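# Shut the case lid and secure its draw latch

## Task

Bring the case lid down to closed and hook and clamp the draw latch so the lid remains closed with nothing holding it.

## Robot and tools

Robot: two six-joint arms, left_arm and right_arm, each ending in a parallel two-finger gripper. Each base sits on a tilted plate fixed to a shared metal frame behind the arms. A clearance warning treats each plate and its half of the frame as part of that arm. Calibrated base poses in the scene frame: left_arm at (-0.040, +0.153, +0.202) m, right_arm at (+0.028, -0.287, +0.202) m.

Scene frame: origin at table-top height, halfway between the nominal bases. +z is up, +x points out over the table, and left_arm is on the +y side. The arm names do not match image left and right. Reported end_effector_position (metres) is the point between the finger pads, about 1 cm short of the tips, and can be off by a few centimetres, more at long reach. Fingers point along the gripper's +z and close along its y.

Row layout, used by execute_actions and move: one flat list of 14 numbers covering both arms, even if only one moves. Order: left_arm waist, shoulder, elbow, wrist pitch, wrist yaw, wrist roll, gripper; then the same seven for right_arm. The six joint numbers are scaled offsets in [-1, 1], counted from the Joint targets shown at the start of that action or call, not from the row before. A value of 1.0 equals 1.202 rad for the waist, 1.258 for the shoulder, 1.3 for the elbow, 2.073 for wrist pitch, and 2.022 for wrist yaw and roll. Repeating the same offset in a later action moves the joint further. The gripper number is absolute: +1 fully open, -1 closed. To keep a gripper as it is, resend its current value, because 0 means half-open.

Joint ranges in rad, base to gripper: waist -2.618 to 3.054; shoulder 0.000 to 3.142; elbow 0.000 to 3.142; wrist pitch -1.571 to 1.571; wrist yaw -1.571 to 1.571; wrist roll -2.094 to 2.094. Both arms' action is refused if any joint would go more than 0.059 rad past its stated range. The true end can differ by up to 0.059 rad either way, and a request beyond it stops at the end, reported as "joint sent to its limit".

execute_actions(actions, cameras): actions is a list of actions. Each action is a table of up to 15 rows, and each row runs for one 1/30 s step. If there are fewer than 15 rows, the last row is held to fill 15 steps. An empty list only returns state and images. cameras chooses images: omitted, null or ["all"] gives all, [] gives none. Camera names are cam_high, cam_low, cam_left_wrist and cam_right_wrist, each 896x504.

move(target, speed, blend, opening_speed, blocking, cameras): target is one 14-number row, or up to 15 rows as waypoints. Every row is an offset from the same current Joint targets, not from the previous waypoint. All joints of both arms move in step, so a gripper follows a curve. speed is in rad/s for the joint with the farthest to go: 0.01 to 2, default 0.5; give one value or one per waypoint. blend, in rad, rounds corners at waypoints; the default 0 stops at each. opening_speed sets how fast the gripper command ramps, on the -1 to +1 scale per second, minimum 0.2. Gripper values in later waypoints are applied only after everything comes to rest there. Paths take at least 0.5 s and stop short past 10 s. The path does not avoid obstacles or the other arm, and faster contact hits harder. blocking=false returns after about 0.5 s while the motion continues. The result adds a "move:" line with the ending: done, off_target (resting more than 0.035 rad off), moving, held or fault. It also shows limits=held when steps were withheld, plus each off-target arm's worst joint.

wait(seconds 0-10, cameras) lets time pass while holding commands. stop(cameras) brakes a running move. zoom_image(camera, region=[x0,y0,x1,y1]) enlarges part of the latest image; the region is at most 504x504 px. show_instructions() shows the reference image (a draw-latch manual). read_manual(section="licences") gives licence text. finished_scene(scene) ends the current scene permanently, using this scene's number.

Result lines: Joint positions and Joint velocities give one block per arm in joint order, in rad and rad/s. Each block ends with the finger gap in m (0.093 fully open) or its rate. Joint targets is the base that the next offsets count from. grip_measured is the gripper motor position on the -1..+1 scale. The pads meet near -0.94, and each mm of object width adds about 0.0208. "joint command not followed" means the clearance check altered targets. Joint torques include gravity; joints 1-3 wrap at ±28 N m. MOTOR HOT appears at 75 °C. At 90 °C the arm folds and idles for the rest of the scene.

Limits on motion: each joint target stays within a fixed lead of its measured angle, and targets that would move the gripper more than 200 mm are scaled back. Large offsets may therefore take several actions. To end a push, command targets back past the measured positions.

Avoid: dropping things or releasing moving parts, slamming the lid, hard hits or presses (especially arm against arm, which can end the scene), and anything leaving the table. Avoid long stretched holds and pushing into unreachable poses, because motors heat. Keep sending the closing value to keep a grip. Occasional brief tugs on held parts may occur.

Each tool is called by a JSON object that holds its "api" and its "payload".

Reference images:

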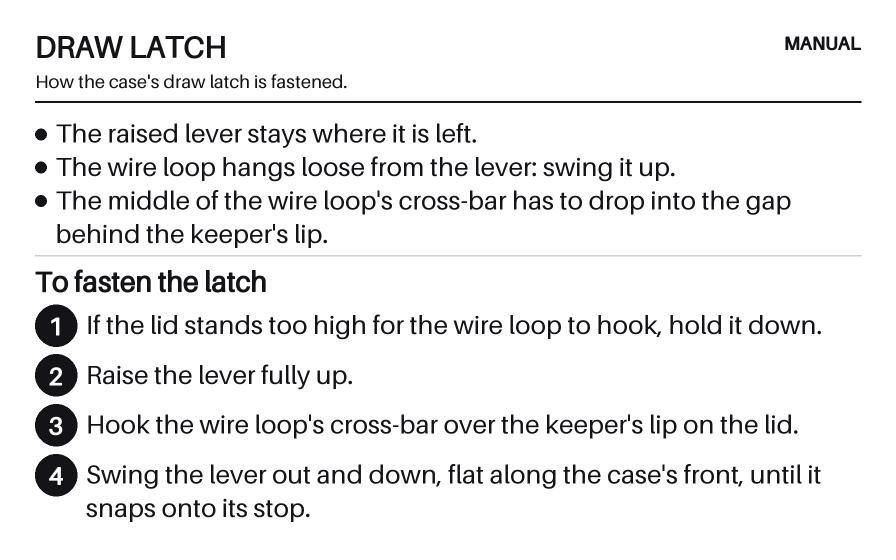

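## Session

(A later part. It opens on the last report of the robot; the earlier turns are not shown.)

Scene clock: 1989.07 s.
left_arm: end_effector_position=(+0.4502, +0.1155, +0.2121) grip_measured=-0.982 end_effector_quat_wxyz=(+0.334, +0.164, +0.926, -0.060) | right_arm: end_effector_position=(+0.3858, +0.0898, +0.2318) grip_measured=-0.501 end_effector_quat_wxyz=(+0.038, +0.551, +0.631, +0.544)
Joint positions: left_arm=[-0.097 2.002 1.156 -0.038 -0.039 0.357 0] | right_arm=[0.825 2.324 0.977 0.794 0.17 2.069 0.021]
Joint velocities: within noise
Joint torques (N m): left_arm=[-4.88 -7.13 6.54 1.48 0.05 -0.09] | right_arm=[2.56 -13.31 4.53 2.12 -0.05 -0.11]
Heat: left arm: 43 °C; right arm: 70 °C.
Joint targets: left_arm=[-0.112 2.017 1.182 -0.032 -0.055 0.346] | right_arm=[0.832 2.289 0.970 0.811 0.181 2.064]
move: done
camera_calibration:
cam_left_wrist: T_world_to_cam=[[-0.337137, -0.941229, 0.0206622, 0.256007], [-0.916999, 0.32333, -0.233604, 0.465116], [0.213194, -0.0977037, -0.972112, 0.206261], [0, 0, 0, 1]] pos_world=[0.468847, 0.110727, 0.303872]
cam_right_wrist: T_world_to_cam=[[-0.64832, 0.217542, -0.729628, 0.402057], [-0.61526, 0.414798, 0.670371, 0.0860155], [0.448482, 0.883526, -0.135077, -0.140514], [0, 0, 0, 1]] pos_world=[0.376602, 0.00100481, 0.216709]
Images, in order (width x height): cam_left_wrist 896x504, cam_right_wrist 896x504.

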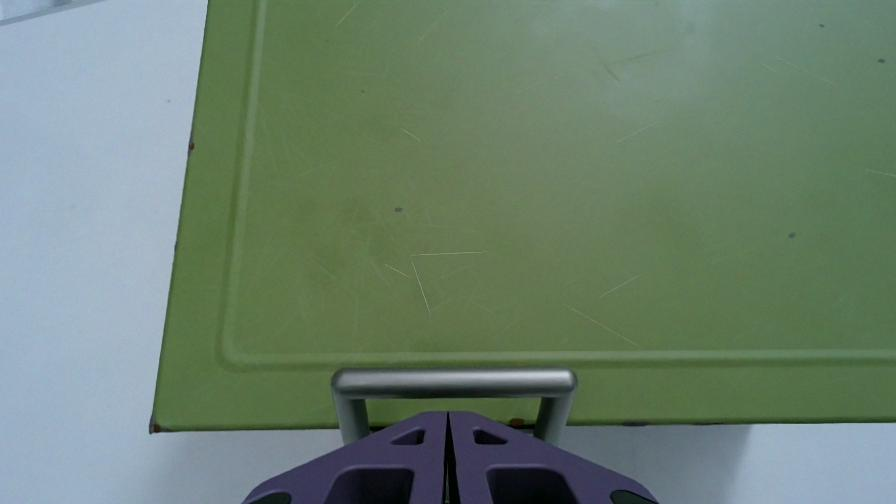

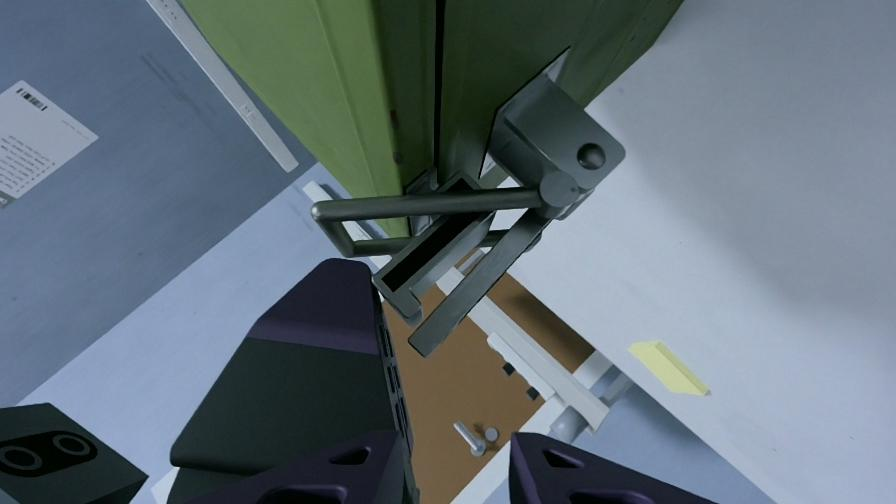

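{"api": "wait", "payload": {"seconds": 1, "cameras": ["cam_left_wrist","cam_right_wrist"]}}

Scene clock: 1998.10 s.
left_arm: end_effector_position=(+0.4502, +0.1155, +0.2121) grip_measured=-0.982 end_effector_quat_wxyz=(+0.334, +0.164, +0.926, -0.060) | right_arm: end_effector_position=(+0.3858, +0.0898, +0.2318) grip_measured=-0.501 end_effector_quat_wxyz=(+0.038, +0.551, +0.631, +0.544)
Joint positions: left_arm=[-0.097 2.002 1.156 -0.038 -0.039 0.357 0] | right_arm=[0.825 2.324 0.977 0.794 0.17 2.069 0.021]
Joint velocities: within noise
Joint torques (N m): left_arm=[-4.85 -7.12 6.57 1.48 0.05 -0.11] | right_arm=[2.52 -12.97 4.44 2.21 -0.07 -0.09]
Heat: left arm: 45 °C; right arm: 70 °C.
Joint targets: left_arm=[-0.112 2.017 1.182 -0.032 -0.055 0.346] | right_arm=[0.832 2.289 0.970 0.811 0.181 2.064]
Tool commands: left_gripper/opening=-1.0 right_gripper/opening=-0.5
wait: 1.00 s; at rest from the start
camera_calibration:
cam_left_wrist: T_world_to_cam=[[-0.337137, -0.941229, 0.0206622, 0.256007], [-0.916999, 0.32333, -0.233604, 0.465116], [0.213194, -0.0977037, -0.972112, 0.206261], [0, 0, 0, 1]] pos_world=[0.468847, 0.110727, 0.303872]
cam_right_wrist: T_world_to_cam=[[-0.64832, 0.217542, -0.729628, 0.402057], [-0.61526, 0.414798, 0.670371, 0.0860155], [0.448482, 0.883526, -0.135077, -0.140514], [0, 0, 0, 1]] pos_world=[0.376602, 0.00100481, 0.216709]
Images, in order (width x height): cam_left_wrist 896x504, cam_right_wrist 896x504.

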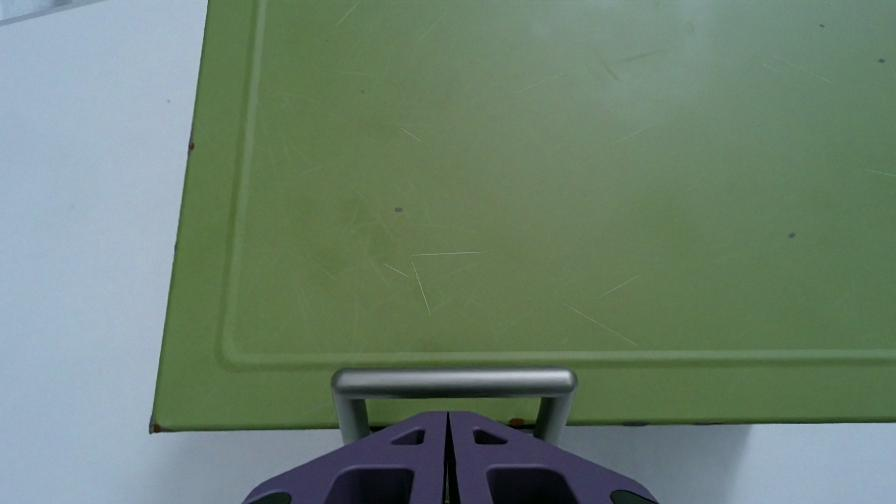

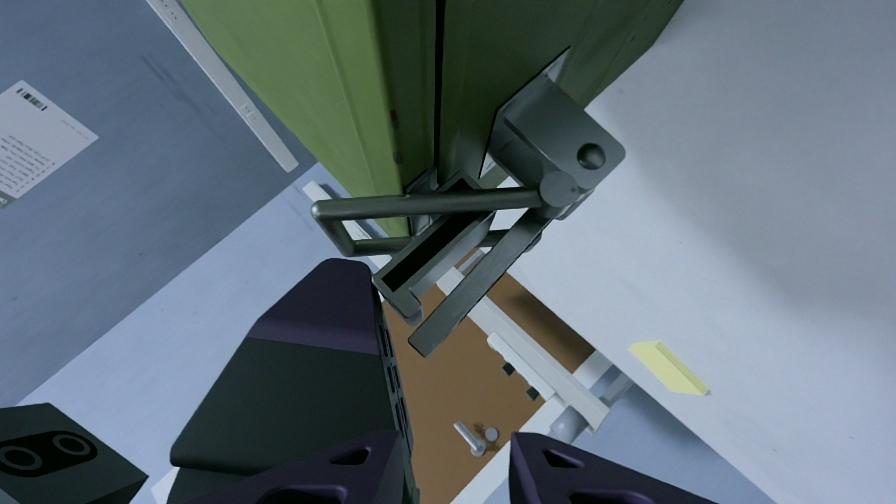

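{"api": "move", "payload": {"target": [[0.0641,-0.2504,-0.2915,0.0256,0.0262,0.0282,-1, 0,-0.39,-0.13,0,0,0,-0.5]], "speed": 0.4, "cameras": ["cam_left_wrist","cam_right_wrist"]}}

Scene clock: 2040.87 s.
left_arm: end_effector_position=(+0.3659, +0.1409, +0.2072) grip_measured=-0.982 end_effector_quat_wxyz=(+0.317, +0.163, +0.933, -0.058) | right_arm: end_effector_position=(+0.3851, +0.0298, +0.4137) grip_measured=-0.501 end_effector_quat_wxyz=(+0.053, +0.511, +0.527, +0.676)
Joint positions: left_arm=[-0.044 1.739 0.807 0.015 -0.02 0.391 0] | right_arm=[0.825 1.819 0.81 0.804 0.17 2.069 0.021]
Joint velocities: within noise
Joint torques (N m): left_arm=[-1.52 -9.62 3.77 1.42 0.46 0.17] | right_arm=[2.17 -8.94 5.82 2.19 -0.08 -0.07]
Heat: left arm: 47 °C; right arm: 70 °C.
Joint targets: left_arm=[-0.034 1.702 0.803 0.021 -0.002 0.403] | right_arm=[0.832 1.799 0.802 0.811 0.181 2.064]
move: off_target (left_arm); left_arm: the shoulder is farthest, 0.037 rad from its target
camera_calibration:
cam_left_wrist: T_world_to_cam=[[-0.332631, -0.942726, 0.0249809, 0.249254], [-0.926149, 0.321559, -0.197101, 0.374481], [0.17778, -0.0886979, -0.980065, 0.235208], [0, 0, 0, 1]] pos_world=[0.387919, 0.135423, 0.298103]
cam_right_wrist: T_world_to_cam=[[-0.46061, 0.454916, -0.762161, 0.481445], [-0.731136, 0.292407, 0.616391, 0.0591127], [0.503267, 0.84116, 0.197921, -0.220236], [0, 0, 0, 1]] pos_world=[0.375815, -0.0510484, 0.374091]
Images, in order (width x height): cam_left_wrist 896x504, cam_right_wrist 896x504.

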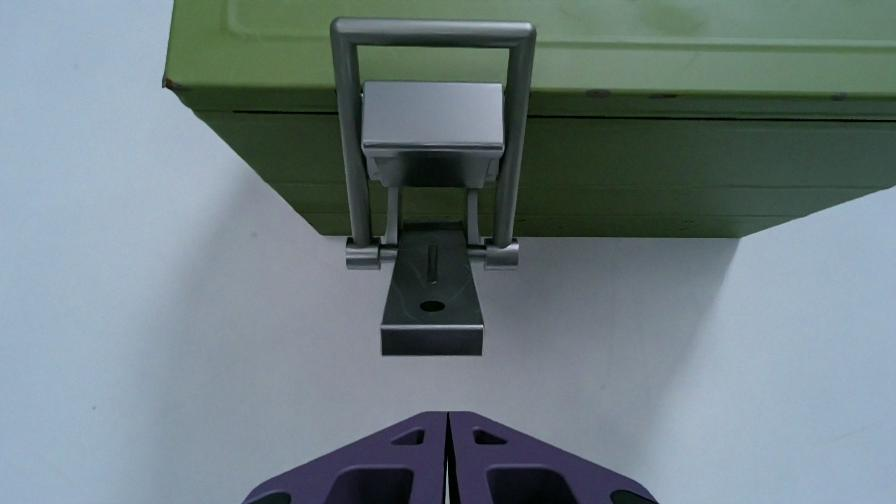

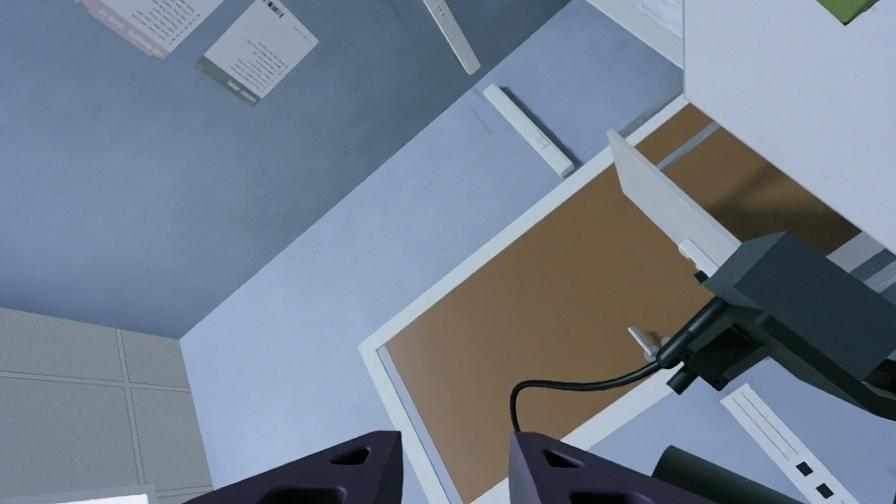

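{"api": "move", "payload": {"target": [0.0,0.0120,-0.01,0.014,0.000,0,-0.2, 0,0,0,0,0,0,-0.5], "speed": 0.3, "cameras": ["cam_left_wrist"]}}

Scene clock: 2095.83 s.
left_arm: end_effector_position=(+0.3631, +0.1402, +0.2044) grip_measured=-0.202 end_effector_quat_wxyz=(+0.315, +0.164, +0.933, -0.059) | right_arm: end_effector_position=(+0.3851, +0.0298, +0.4137) grip_measured=-0.501 end_effector_quat_wxyz=(+0.053, +0.511, +0.527, +0.676)
Joint positions: left_arm=[-0.044 1.739 0.794 0.024 -0.019 0.392 0.036] | right_arm=[0.825 1.819 0.81 0.804 0.17 2.069 0.021]
Joint velocities: within noise
Joint torques (N m): left_arm=[-1.51 -8.23 3.66 1.62 0.44 0.13] | right_arm=[2.09 -9.05 5.68 2.14 -0.06 -0.12]
Heat: left arm: 50 °C; right arm: 62 °C.
Joint targets: left_arm=[-0.034 1.717 0.790 0.050 -0.001 0.403] | right_arm=[0.832 1.799 0.802 0.811 0.181 2.064]
move: done
camera_calibration:
cam_left_wrist: T_world_to_cam=[[-0.334918, -0.9419, 0.0255892, 0.248288], [-0.925909, 0.323954, -0.194281, 0.370554], [0.174704, -0.0887617, -0.980612, 0.234219], [0, 0, 0, 1]] pos_world=[0.385337, 0.134609, 0.295316]
Images, in order (width x height): cam_left_wrist 896x504.

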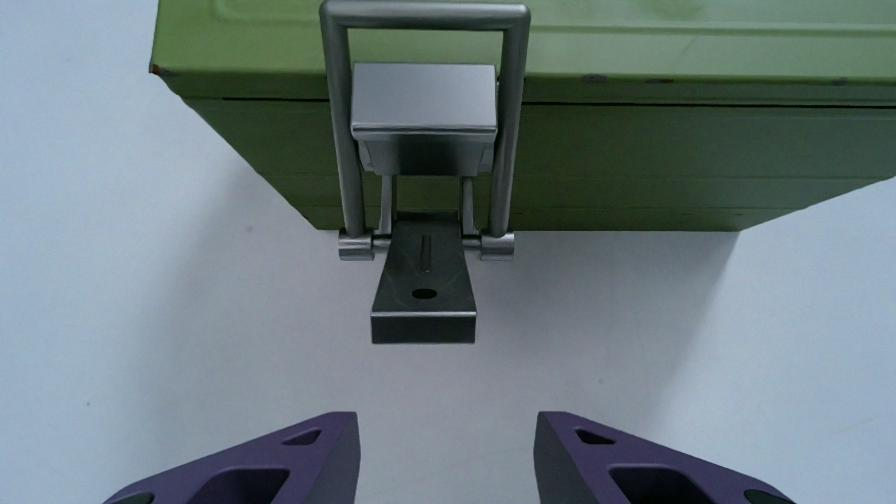

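{"api": "move", "payload": {"target": [0.0058,-0.0175,-0.0015,0.0125,0.009,0,-0.2, 0,0,0,0,0,0,-0.5], "speed": 0.3, "cameras": ["cam_left_wrist"]}}

Scene clock: 2109.57 s.
left_arm: end_effector_position=(+0.3690, +0.1414, +0.2109) grip_measured=-0.202 end_effector_quat_wxyz=(+0.332, +0.160, +0.928, -0.062) | right_arm: end_effector_position=(+0.3851, +0.0298, +0.4137) grip_measured=-0.501 end_effector_quat_wxyz=(+0.053, +0.511, +0.527, +0.676)
Joint positions: left_arm=[-0.038 1.732 0.794 0.05 -0.002 0.392 0.036] | right_arm=[0.825 1.819 0.81 0.804 0.17 2.069 0.021]
Joint velocities: within noise
Joint torques (N m): left_arm=[-1.5 -9.54 3.58 1.66 0.44 0.14] | right_arm=[2.19 -9.13 5.64 2.21 -0.08 -0.1]
Heat: left arm: 49 °C; right arm: 61 °C.
Joint targets: left_arm=[-0.028 1.695 0.788 0.076 0.017 0.403] | right_arm=[0.832 1.799 0.802 0.811 0.181 2.064]
move: off_target (left_arm); left_arm: the shoulder is farthest, 0.037 rad from its target
camera_calibration:
cam_left_wrist: T_world_to_cam=[[-0.331154, -0.943139, 0.0287221, 0.249354], [-0.920532, 0.316231, -0.229387, 0.383436], [0.207261, -0.102402, -0.972912, 0.227908], [0, 0, 0, 1]] pos_world=[0.388304, 0.13726, 0.302528]
Images, in order (width x height): cam_left_wrist 896x504.

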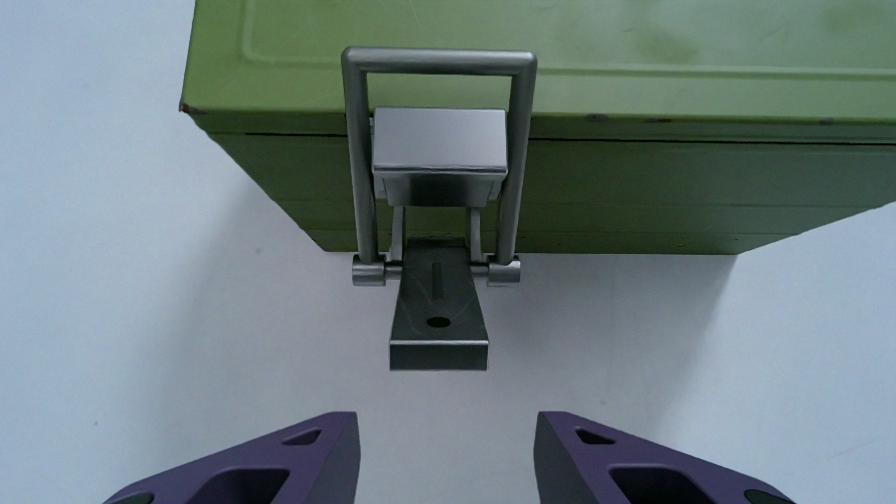

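{"api": "move", "payload": {"target": [0.006,0.1690,0.0708,0.0540,-0.001,0,-0.2, 0,0,0,0,0,0,-0.5], "speed": 0.25, "cameras": ["cam_left_wrist"]}}

Scene clock: 2118.67 s.
left_arm: end_effector_position=(+0.3932, +0.1357, +0.1813) grip_measured=-0.202 end_effector_quat_wxyz=(+0.334, +0.156, +0.927, -0.061) | right_arm: end_effector_position=(+0.3851, +0.0298, +0.4137) grip_measured=-0.501 end_effector_quat_wxyz=(+0.053, +0.511, +0.527, +0.676)
Joint positions: left_arm=[-0.031 1.897 0.854 0.161 -0.001 0.392 0.036] | right_arm=[0.825 1.819 0.81 0.804 0.17 2.069 0.021]
Joint velocities: within noise
Joint torques (N m): left_arm=[-1.76 -6.15 5.89 1.65 0.42 0.14] | right_arm=[2.11 -9.21 5.61 2.07 -0.1 -0.12]
Heat: left arm: 48 °C; right arm: 60 °C.
Joint targets: left_arm=[-0.020 1.908 0.880 0.188 0.014 0.403] | right_arm=[0.832 1.799 0.802 0.811 0.181 2.064]
move: done
camera_calibration:
cam_left_wrist: T_world_to_cam=[[-0.323891, -0.94569, 0.0276807, 0.25057], [-0.921904, 0.3089, -0.233826, 0.403018], [0.212576, -0.101253, -0.971884, 0.191135], [0, 0, 0, 1]] pos_world=[0.41207, 0.131822, 0.273061]
Images, in order (width x height): cam_left_wrist 896x504.

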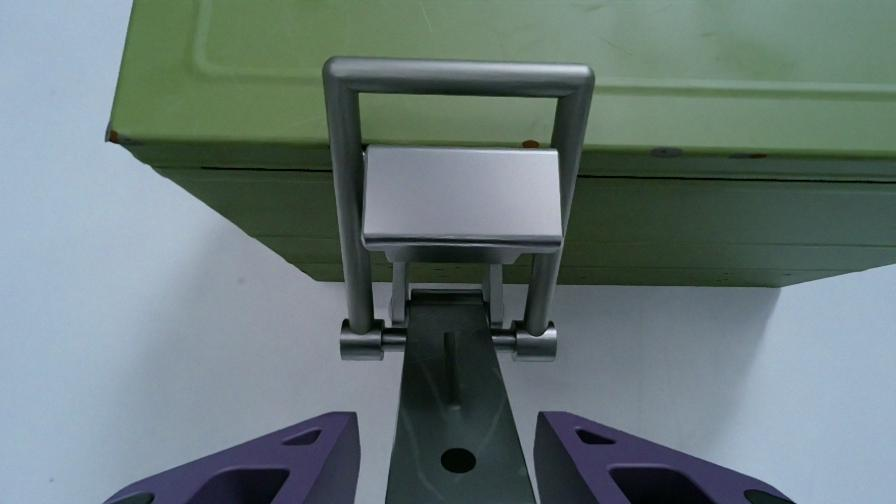

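{"api": "move", "payload": {"target": [[-0.012,0.0,0.0,0.0,0.0,0,-0.2, 0,0,0,0,0,0,-0.5],[-0.012,0.0,0.0,0.0,0.0,0,-0.58, 0,0,0,0,0,0,-0.5]], "speed": 0.2, "opening_speed": 1.0, "cameras": ["cam_left_wrist"]}}

Scene clock: 2128.73 s.
left_arm: end_effector_position=(+0.3933, +0.1347, +0.1817) grip_measured=-0.568 end_effector_quat_wxyz=(+0.335, +0.158, +0.927, -0.063) | right_arm: end_effector_position=(+0.3851, +0.0298, +0.4137) grip_measured=-0.501 end_effector_quat_wxyz=(+0.053, +0.511, +0.527, +0.676)
Joint positions: left_arm=[-0.031 1.897 0.854 0.162 0.006 0.395 0.018] | right_arm=[0.825 1.819 0.81 0.804 0.17 2.069 0.021]
Joint velocities: within noise
Joint torques (N m): left_arm=[-3.22 -6.16 5.93 1.65 0.35 0.11] | right_arm=[2.18 -8.96 5.6 2.21 -0.07 -0.13]
Heat: left arm: 46 °C; right arm: 60 °C.
Joint targets: left_arm=[-0.035 1.908 0.880 0.188 0.015 0.403] | right_arm=[0.832 1.799 0.802 0.811 0.181 2.064]
move: done
camera_calibration:
cam_left_wrist: T_world_to_cam=[[-0.329032, -0.943823, 0.0306119, 0.250859], [-0.919741, 0.312951, -0.236936, 0.402703], [0.214045, -0.106114, -0.971043, 0.191305], [0, 0, 0, 1]] pos_world=[0.411974, 0.13104, 0.273501]
Images, in order (width x height): cam_left_wrist 896x504.

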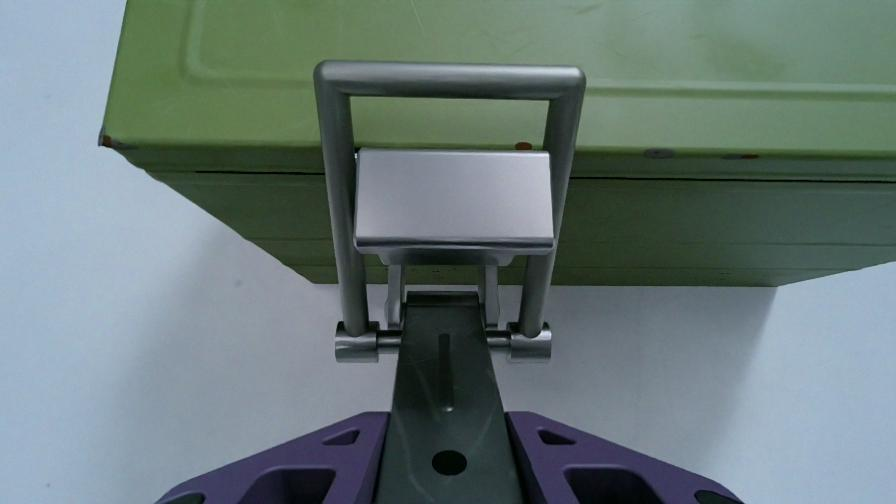

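{"api": "move", "payload": {"target": [[0.0341,-0.0143,-0.0862,0.0386,0.0104,0.0143,-0.58, 0,0,0,0,0,0,-0.5],[0.0616,0.0286,-0.1346,0.0917,0.0208,0.0267,-0.58, 0,0,0,0,0,0,-0.5]], "speed": 0.2, "blend": 0.03, "cameras": ["cam_left_wrist"]}}

Scene clock: 2141.37 s.
left_arm: end_effector_position=(+0.3851, +0.1380, +0.1742) grip_measured=-0.568 end_effector_quat_wxyz=(+0.389, +0.164, +0.904, -0.071) | right_arm: end_effector_position=(+0.3851, +0.0298, +0.4137) grip_measured=-0.501 end_effector_quat_wxyz=(+0.053, +0.511, +0.527, +0.676)
Joint positions: left_arm=[0.013 1.904 0.715 0.413 0.087 0.44 0.018] | right_arm=[0.825 1.819 0.81 0.804 0.17 2.069 0.021]
Joint velocities: within noise
Joint torques (N m): left_arm=[0.06 -3.21 2.41 1.18 -0.06 0.21] | right_arm=[2.14 -8.99 5.78 2.19 -0.15 -0.1]
Heat: left arm: 45 °C; right arm: 59 °C.
Joint targets: left_arm=[0.039 1.944 0.705 0.378 0.057 0.457] | right_arm=[0.832 1.799 0.802 0.811 0.181 2.064]
move: off_target (left_arm); left_arm: the shoulder is farthest, 0.040 rad from its target
camera_calibration:
cam_left_wrist: T_world_to_cam=[[-0.346695, -0.937715, 0.0221904, 0.258928], [-0.881515, 0.31765, -0.349327, 0.396535], [0.320521, -0.140671, -0.936738, 0.143921], [0, 0, 0, 1]] pos_world=[0.393191, 0.137087, 0.267591]
Images, in order (width x height): cam_left_wrist 896x504.

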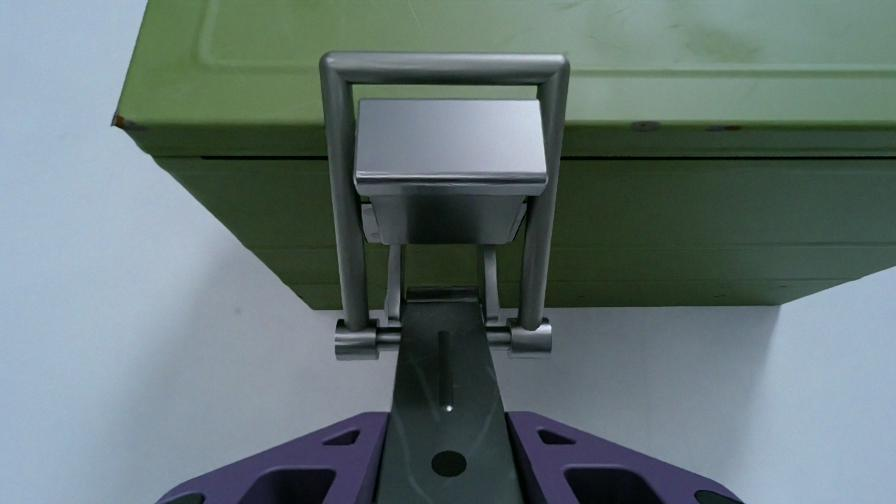

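{"api": "move", "payload": {"target": [0.0217,0.0716,-0.0169,0.0535,0.0084,0.0124,-0.60, 0,0,0,0,0,0,-0.5], "speed": 0.15, "cameras": ["cam_left_wrist"]}}

Scene clock: 2151.70 s.
left_arm: end_effector_position=(+0.3941, +0.1414, +0.1694) grip_measured=-0.587 end_effector_quat_wxyz=(+0.429, +0.168, +0.884, -0.076) | right_arm: end_effector_position=(+0.3851, +0.0298, +0.4137) grip_measured=-0.501 end_effector_quat_wxyz=(+0.053, +0.511, +0.527, +0.676)
Joint positions: left_arm=[0.048 1.967 0.691 0.575 0.153 0.472 0.017] | right_arm=[0.825 1.819 0.81 0.804 0.17 2.069 0.021]
Joint velocities: within noise
Joint torques (N m): left_arm=[-0.98 -0.99 2.22 0.75 -0.6 0.13] | right_arm=[2.07 -9.03 5.72 2.16 -0.07 -0.12]
Heat: left arm: 42 °C; right arm: 59 °C.
Joint targets: left_arm=[0.066 2.034 0.683 0.489 0.074 0.482] | right_arm=[0.832 1.799 0.802 0.811 0.181 2.064]
move: off_target (left_arm); left_arm: the wrist pitch is farthest, 0.086 rad from its target
camera_calibration:
cam_left_wrist: T_world_to_cam=[[-0.360205, -0.932815, 0.0103706, 0.271934], [-0.843689, 0.321006, -0.430284, 0.400018], [0.398047, -0.16374, -0.902634, 0.103921], [0, 0, 0, 1]] pos_world=[0.394078, 0.142272, 0.263104]
Images, in order (width x height): cam_left_wrist 896x504.

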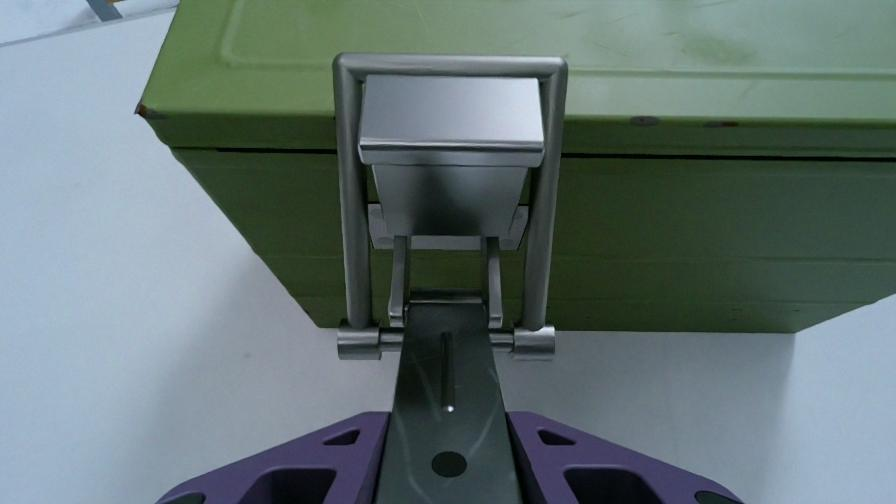

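{"api": "move", "payload": {"target": [[-0.0150,-0.0533,0.0062,0.0415,0.0391,-0.005,-0.60, 0,0,0,0,0,0,-0.5],[-0.0150,-0.0533,0.0062,0.0415,0.0391,-0.005,-0.35, 0,0,0,0,0,0,-0.5]], "speed": 0.2, "opening_speed": 0.8, "cameras": ["cam_left_wrist"]}}

Scene clock: 2188.40 s.
left_arm: end_effector_position=(+0.3944, +0.1408, +0.1706) grip_measured=-0.352 end_effector_quat_wxyz=(+0.431, +0.169, +0.883, -0.078) | right_arm: end_effector_position=(+0.3851, +0.0298, +0.4137) grip_measured=-0.501 end_effector_quat_wxyz=(+0.053, +0.511, +0.527, +0.676)
Joint positions: left_arm=[0.048 1.966 0.691 0.578 0.159 0.472 0.028] | right_arm=[0.825 1.819 0.81 0.804 0.17 2.069 0.021]
Joint velocities: within noise
Joint torques (N m): left_arm=[-2.8 -6.87 2.95 1.56 0.25 0.01] | right_arm=[2.06 -8.94 5.74 2.21 -0.08 -0.13]
Heat: left arm: 38 °C; right arm: 58 °C.
Joint targets: left_arm=[0.047 1.967 0.691 0.575 0.153 0.472] | right_arm=[0.832 1.799 0.802 0.811 0.181 2.064]
move: done
camera_calibration:
cam_left_wrist: T_world_to_cam=[[-0.362967, -0.931725, 0.0119527, 0.272177], [-0.840816, 0.32197, -0.43516, 0.400614], [0.401601, -0.167999, -0.900274, 0.103542], [0, 0, 0, 1]] pos_world=[0.394052, 0.142004, 0.264294]
Images, in order (width x height): cam_left_wrist 896x504.

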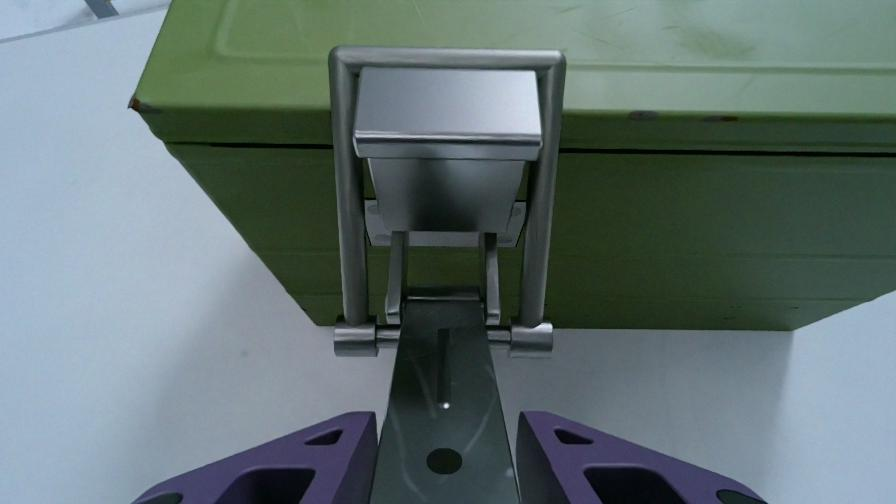

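{"api": "move", "payload": {"target": [[-0.025,-0.12,-0.03,-0.08,-0.02,-0.02,-0.2, 0,0,0,0,0,0,-0.5],[-0.1705,-0.4507,0.16,-0.4944,-0.1568,-0.1187,-0.35, 0,0,0,0,0,0,-0.5]], "speed": [0.3,0.8], "cameras": ["cam_left_wrist","cam_high","cam_low"]}}

Scene clock: 2201.87 s.
left_arm: end_effector_position=(+0.3163, +0.1491, +0.2862) grip_measured=-0.348 end_effector_quat_wxyz=(+0.277, +0.130, +0.951, -0.039) | right_arm: end_effector_position=(+0.3851, +0.0298, +0.4137) grip_measured=-0.501 end_effector_quat_wxyz=(+0.053, +0.511, +0.527, +0.676)
Joint positions: left_arm=[-0.146 1.422 0.873 -0.445 -0.149 0.243 0.028] | right_arm=[0.825 1.819 0.81 0.804 0.17 2.069 0.021]
Joint velocities: within noise
Joint torques (N m): left_arm=[-3.1 -6.45 7.08 1.25 -0.02 -0.1] | right_arm=[2.21 -9.17 5.79 2.18 -0.04 -0.14]
Heat: left arm: 39 °C; right arm: 57 °C.
Joint targets: left_arm=[-0.158 1.400 0.899 -0.450 -0.164 0.232] | right_arm=[0.832 1.799 0.802 0.811 0.181 2.064]
move: done
camera_calibration:
cam_left_wrist: T_world_to_cam=[[-0.260104, -0.965371, 0.0200955, 0.220334], [-0.960213, 0.256411, -0.110654, 0.337183], [0.10167, -0.0480776, -0.993656, 0.344084], [0, 0, 0, 1]] pos_world=[0.346095, 0.142789, 0.374784]
Images, in order (width x height): cam_high 896x504, cam_low 896x504, cam_left_wrist 896x504.

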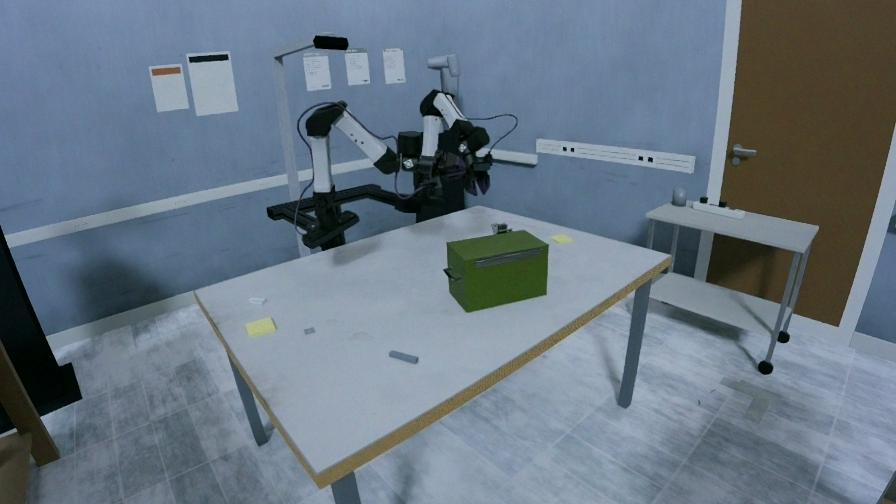

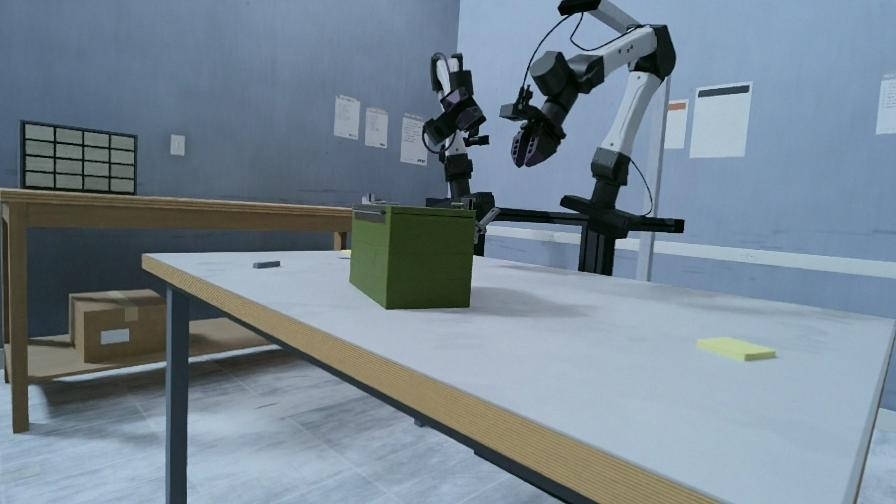

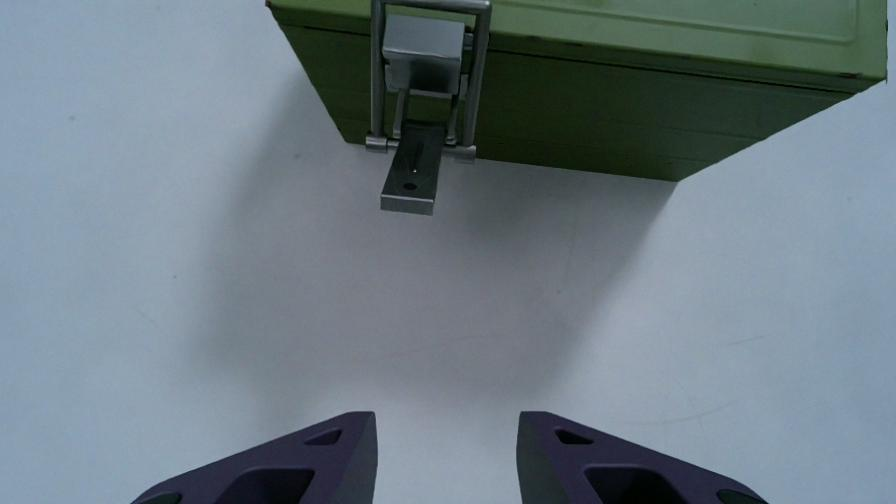

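{"api": "move", "payload": {"target": [0.0358,0.5231,0.4685,-0.1384,-0.0178,0.0336,-1, 0,0,0,0,0,0,-0.5], "speed": 0.6, "cameras": ["cam_left_wrist"]}}

Scene clock: 2279.47 s.
left_arm: end_effector_position=(+0.4067, +0.1349, +0.2233) grip_measured=-0.982 end_effector_quat_wxyz=(+0.130, +0.175, +0.976, -0.025) | right_arm: end_effector_position=(+0.3851, +0.0298, +0.4137) grip_measured=-0.501 end_effector_quat_wxyz=(+0.053, +0.511, +0.527, +0.676)
Joint positions: left_arm=[-0.125 2.048 1.48 -0.728 -0.185 0.288 0] | right_arm=[0.825 1.819 0.81 0.804 0.17 2.069 0.021]
Joint velocities: within noise
Joint torques (N m): left_arm=[-2.44 -8.02 6.83 0.74 -0.06 0.15] | right_arm=[2.26 -8.98 5.72 2.16 -0.1 -0.1]
Heat: left arm: 44 °C; right arm: 56 °C.
Joint targets: left_arm=[-0.114 2.058 1.508 -0.737 -0.201 0.300] | right_arm=[0.832 1.799 0.802 0.811 0.181 2.064]
move: done
camera_calibration:
cam_left_wrist: T_world_to_cam=[[-0.334895, -0.942064, 0.0189749, 0.258961], [-0.923823, 0.332241, 0.190178, 0.328493], [-0.185464, 0.0461601, -0.981566, 0.373162], [0, 0, 0, 1]] pos_world=[0.459402, 0.117594, 0.298897]
Images, in order (width x height): cam_left_wrist 896x504.

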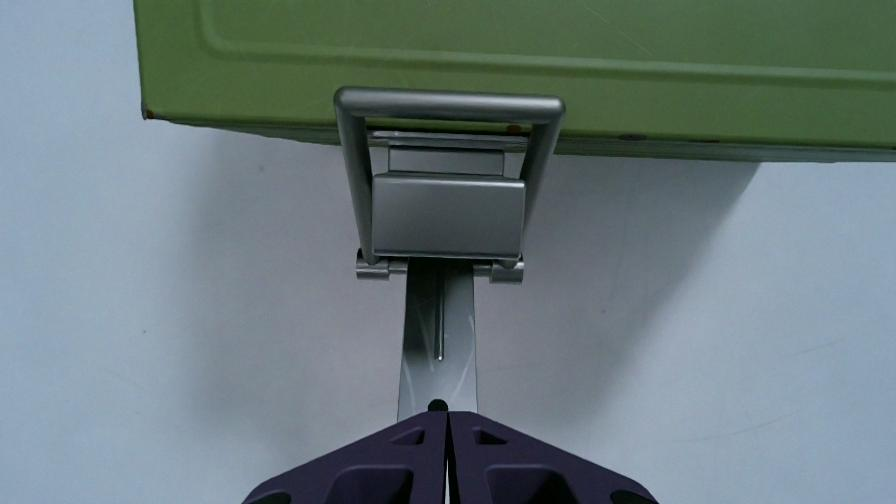

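{"api": "move", "payload": {"target": [[0.0275,0.0215,-0.0985,0.0786,0.0168,0.0094,-1, 0,0,0,0,0,0,-0.5],[0.0441,-0.0024,-0.1685,0.1138,0.0198,0.0188,-1, 0,0,0,0,0,0,-0.5]], "speed": 0.25, "blend": 0.02, "cameras": ["cam_left_wrist"]}}

Scene clock: 2289.83 s.
left_arm: end_effector_position=(+0.3892, +0.1452, +0.1705) grip_measured=-0.982 end_effector_quat_wxyz=(+0.127, +0.169, +0.977, -0.024) | right_arm: end_effector_position=(+0.3851, +0.0298, +0.4137) grip_measured=-0.501 end_effector_quat_wxyz=(+0.053, +0.511, +0.527, +0.676)
Joint positions: left_arm=[-0.072 2.068 1.296 -0.52 -0.177 0.326 0] | right_arm=[0.825 1.819 0.81 0.804 0.17 2.069 0.021]
Joint velocities: within noise
Joint torques (N m): left_arm=[-2.29 -9.89 3.55 0.97 0.31 0.15] | right_arm=[2.17 -9.07 5.67 2.13 -0.09 -0.09]
Heat: left arm: 45 °C; right arm: 55 °C.
Joint targets: left_arm=[-0.061 2.055 1.289 -0.501 -0.160 0.338] | right_arm=[0.832 1.799 0.802 0.811 0.181 2.064]
move: done
camera_calibration:
cam_left_wrist: T_world_to_cam=[[-0.322269, -0.946471, 0.018314, 0.259585], [-0.92684, 0.319404, 0.197356, 0.320765], [-0.192641, 0.0466276, -0.980161, 0.32005], [0, 0, 0, 1]] pos_world=[0.442609, 0.128313, 0.245641]
Images, in order (width x height): cam_left_wrist 896x504.

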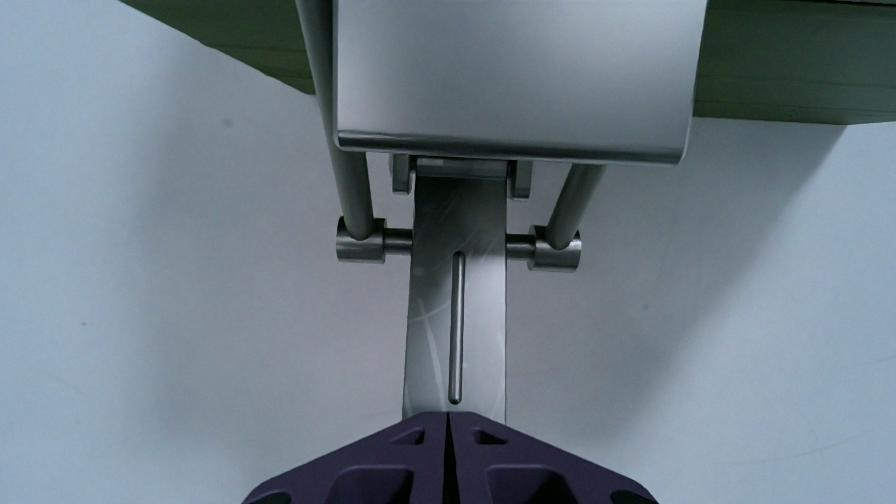

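{"api": "move", "payload": {"target": [0.0158,0.0040,-0.0546,0.0376,0.0020,0.0094,-1,0,0,0,0,0,0,-0.5], "speed": 0.1}}

Scene clock: 2321.83 s.
left_arm: end_effector_position=(+0.3828, +0.1476, +0.1557) grip_measured=-0.982 end_effector_quat_wxyz=(+0.133, +0.169, +0.976, -0.024) | right_arm: end_effector_position=(+0.3851, +0.0298, +0.4137) grip_measured=-0.501 end_effector_quat_wxyz=(+0.053, +0.511, +0.527, +0.676)
Joint positions: left_arm=[-0.055 2.068 1.226 -0.434 -0.168 0.345 0] | right_arm=[0.825 1.819 0.81 0.804 0.17 2.069 0.021]
Joint velocities: within noise
Joint torques (N m): left_arm=[-2.02 -9.29 3.23 0.92 0.26 0.13] | right_arm=[2.22 -9.02 5.81 2.11 -0.09 -0.12]
Heat: left arm: 45 °C; right arm: 55 °C.
Joint targets: left_arm=[-0.043 2.060 1.218 -0.423 -0.156 0.357] | right_arm=[0.832 1.799 0.802 0.811 0.181 2.064]
move: done
camera_calibration:
cam_left_wrist: T_world_to_cam=[[-0.322772, -0.946307, 0.0179352, 0.260299], [-0.929233, 0.320435, 0.183976, 0.319787], [-0.179844, 0.0427162, -0.982767, 0.300259], [0, 0, 0, 1]] pos_world=[0.435174, 0.131026, 0.231583]
cam_right_wrist: T_world_to_cam=[[-0.46061, 0.454916, -0.762161, 0.481445], [-0.731136, 0.292407, 0.616391, 0.0591127], [0.503267, 0.84116, 0.197921, -0.220236], [0, 0, 0, 1]] pos_world=[0.375815, -0.0510484, 0.374091]

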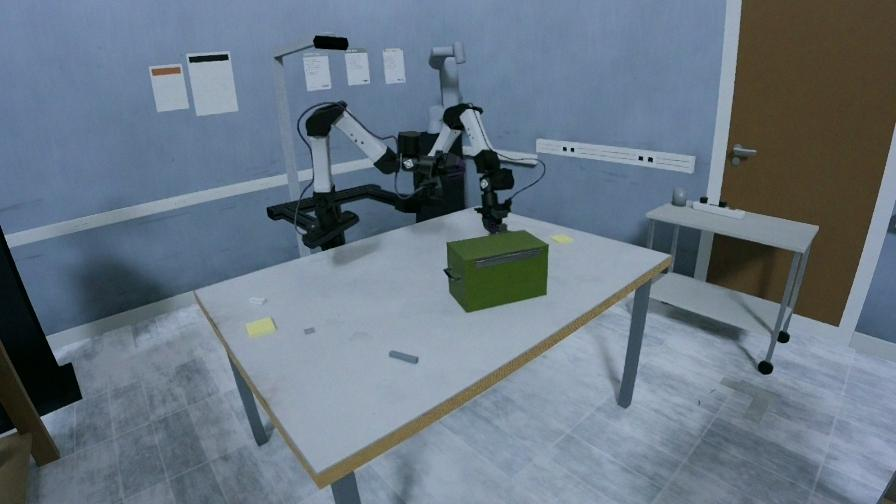

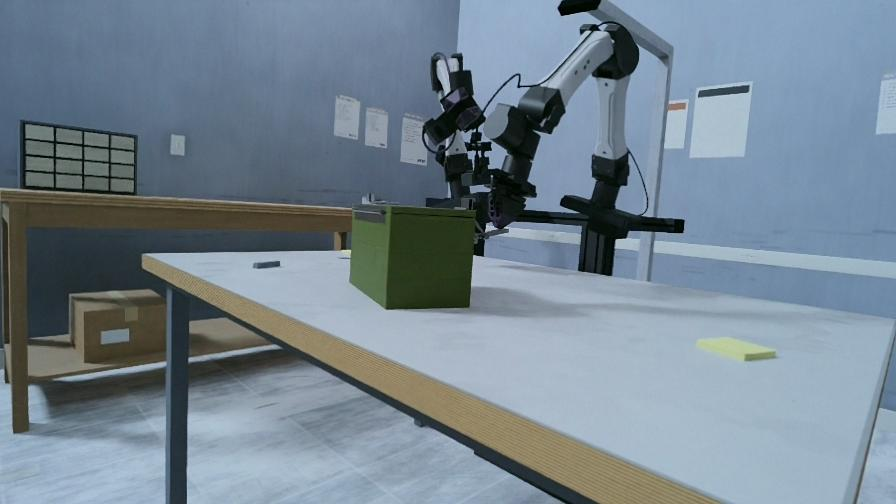

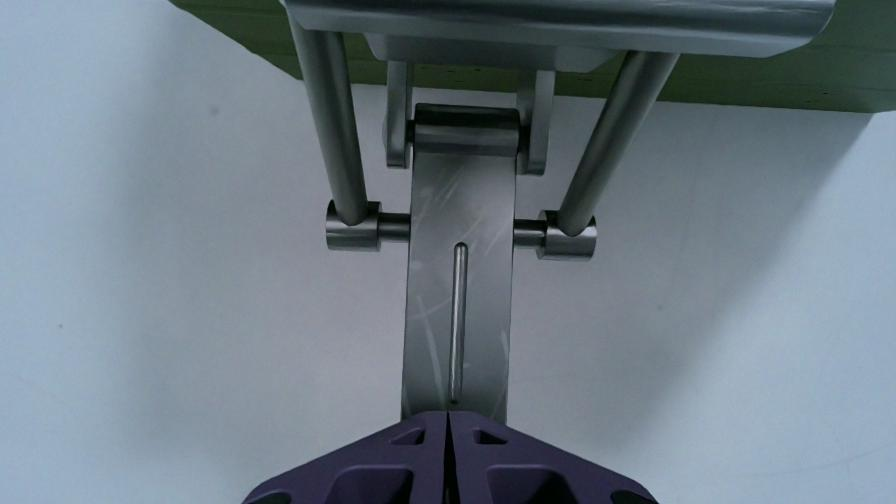

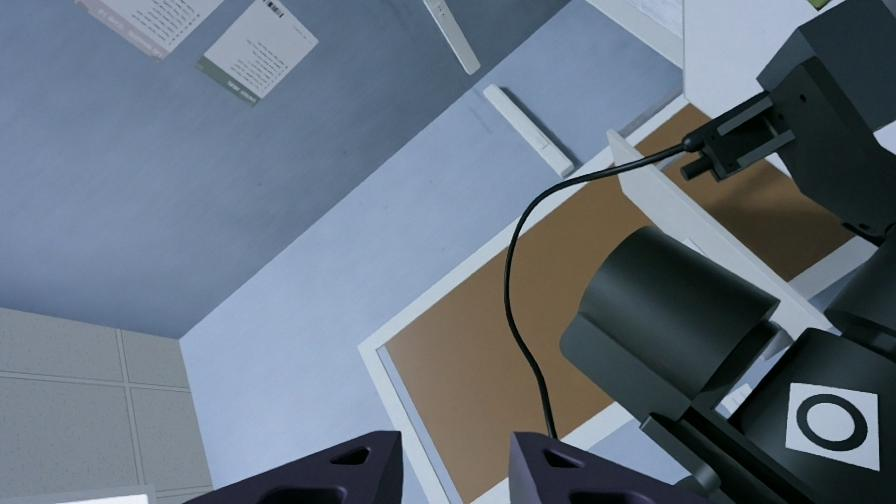

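{"api": "move", "payload": {"target": [0.0158,0.0278,-0.0323,0.0371,0.0025,0.0084,-1,0,0,0,0,0,0,-0.5], "speed": 0.1, "cameras": ["cam_left_wrist","cam_low"]}}

{"api": "zoom_image", "payload": {"camera": "cam_low", "region": [340, 180, 540, 320]}}

Scene clock: 2327.90 s.
left_arm: end_effector_position=(+0.3800, +0.1507, +0.1429) grip_measured=-0.982 end_effector_quat_wxyz=(+0.139, +0.167, +0.976, -0.026) | right_arm: end_effector_position=(+0.3851, +0.0298, +0.4137) grip_measured=-0.501 end_effector_quat_wxyz=(+0.053, +0.511, +0.527, +0.676)
Joint positions: left_arm=[-0.037 2.079 1.182 -0.365 -0.158 0.361 0] | right_arm=[0.825 1.819 0.81 0.804 0.17 2.069 0.021]
Joint velocities: within noise
Joint torques (N m): left_arm=[-1.95 -7.05 3.19 1.01 0.22 0.14] | right_arm=[2.22 -9.16 5.71 2.11 -0.11 -0.11]
Heat: left arm: 45 °C; right arm: 55 °C.
Joint targets: left_arm=[-0.024 2.095 1.176 -0.346 -0.151 0.374] | right_arm=[0.832 1.799 0.802 0.811 0.181 2.064]
move: done
camera_calibration:
cam_left_wrist: T_world_to_cam=[[-0.320259, -0.947146, 0.0186666, 0.261663], [-0.932217, 0.318594, 0.171667, 0.321699], [-0.168541, 0.0375766, -0.984978, 0.283835], [0, 0, 0, 1]] pos_world=[0.431531, 0.134676, 0.219462]
Images, in order (width x height): cam_low 896x504, cam_left_wrist 896x504.

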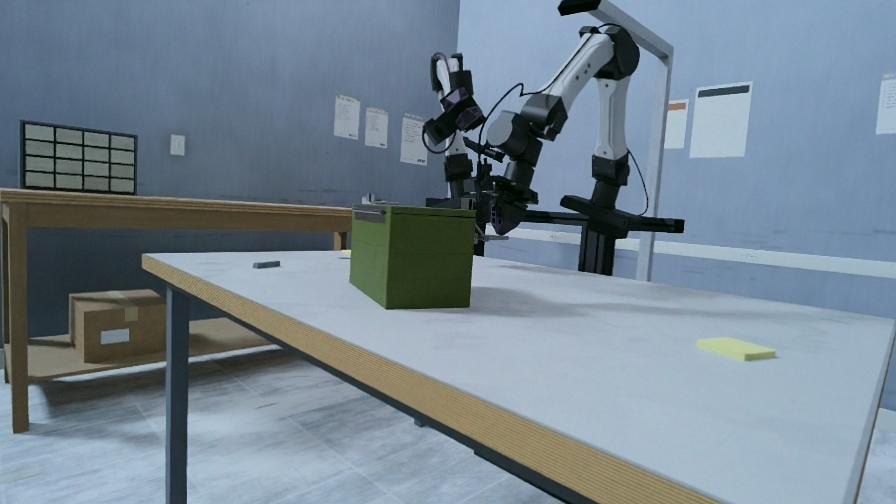

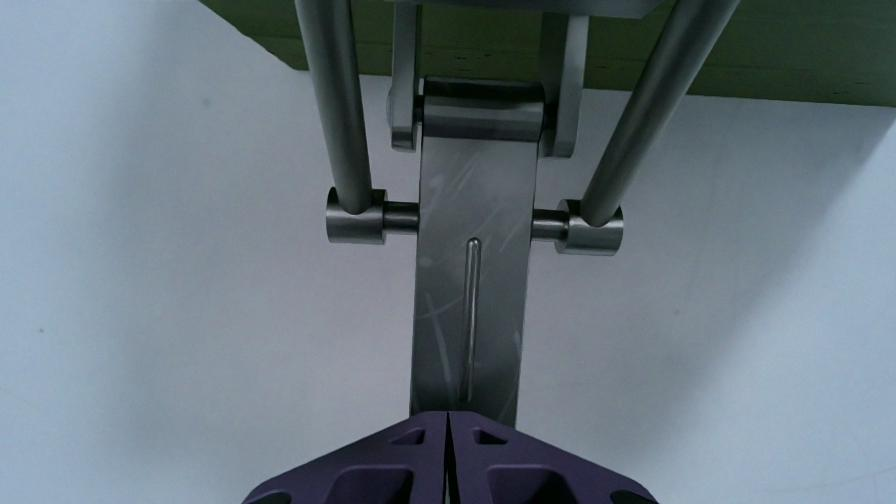

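Scaled by 2.520 from the camera's 896x504 image, which has a finer 1280x720 frame.

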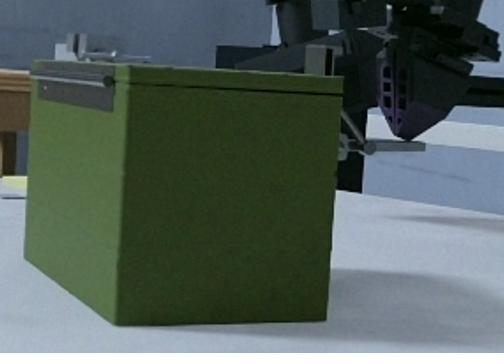

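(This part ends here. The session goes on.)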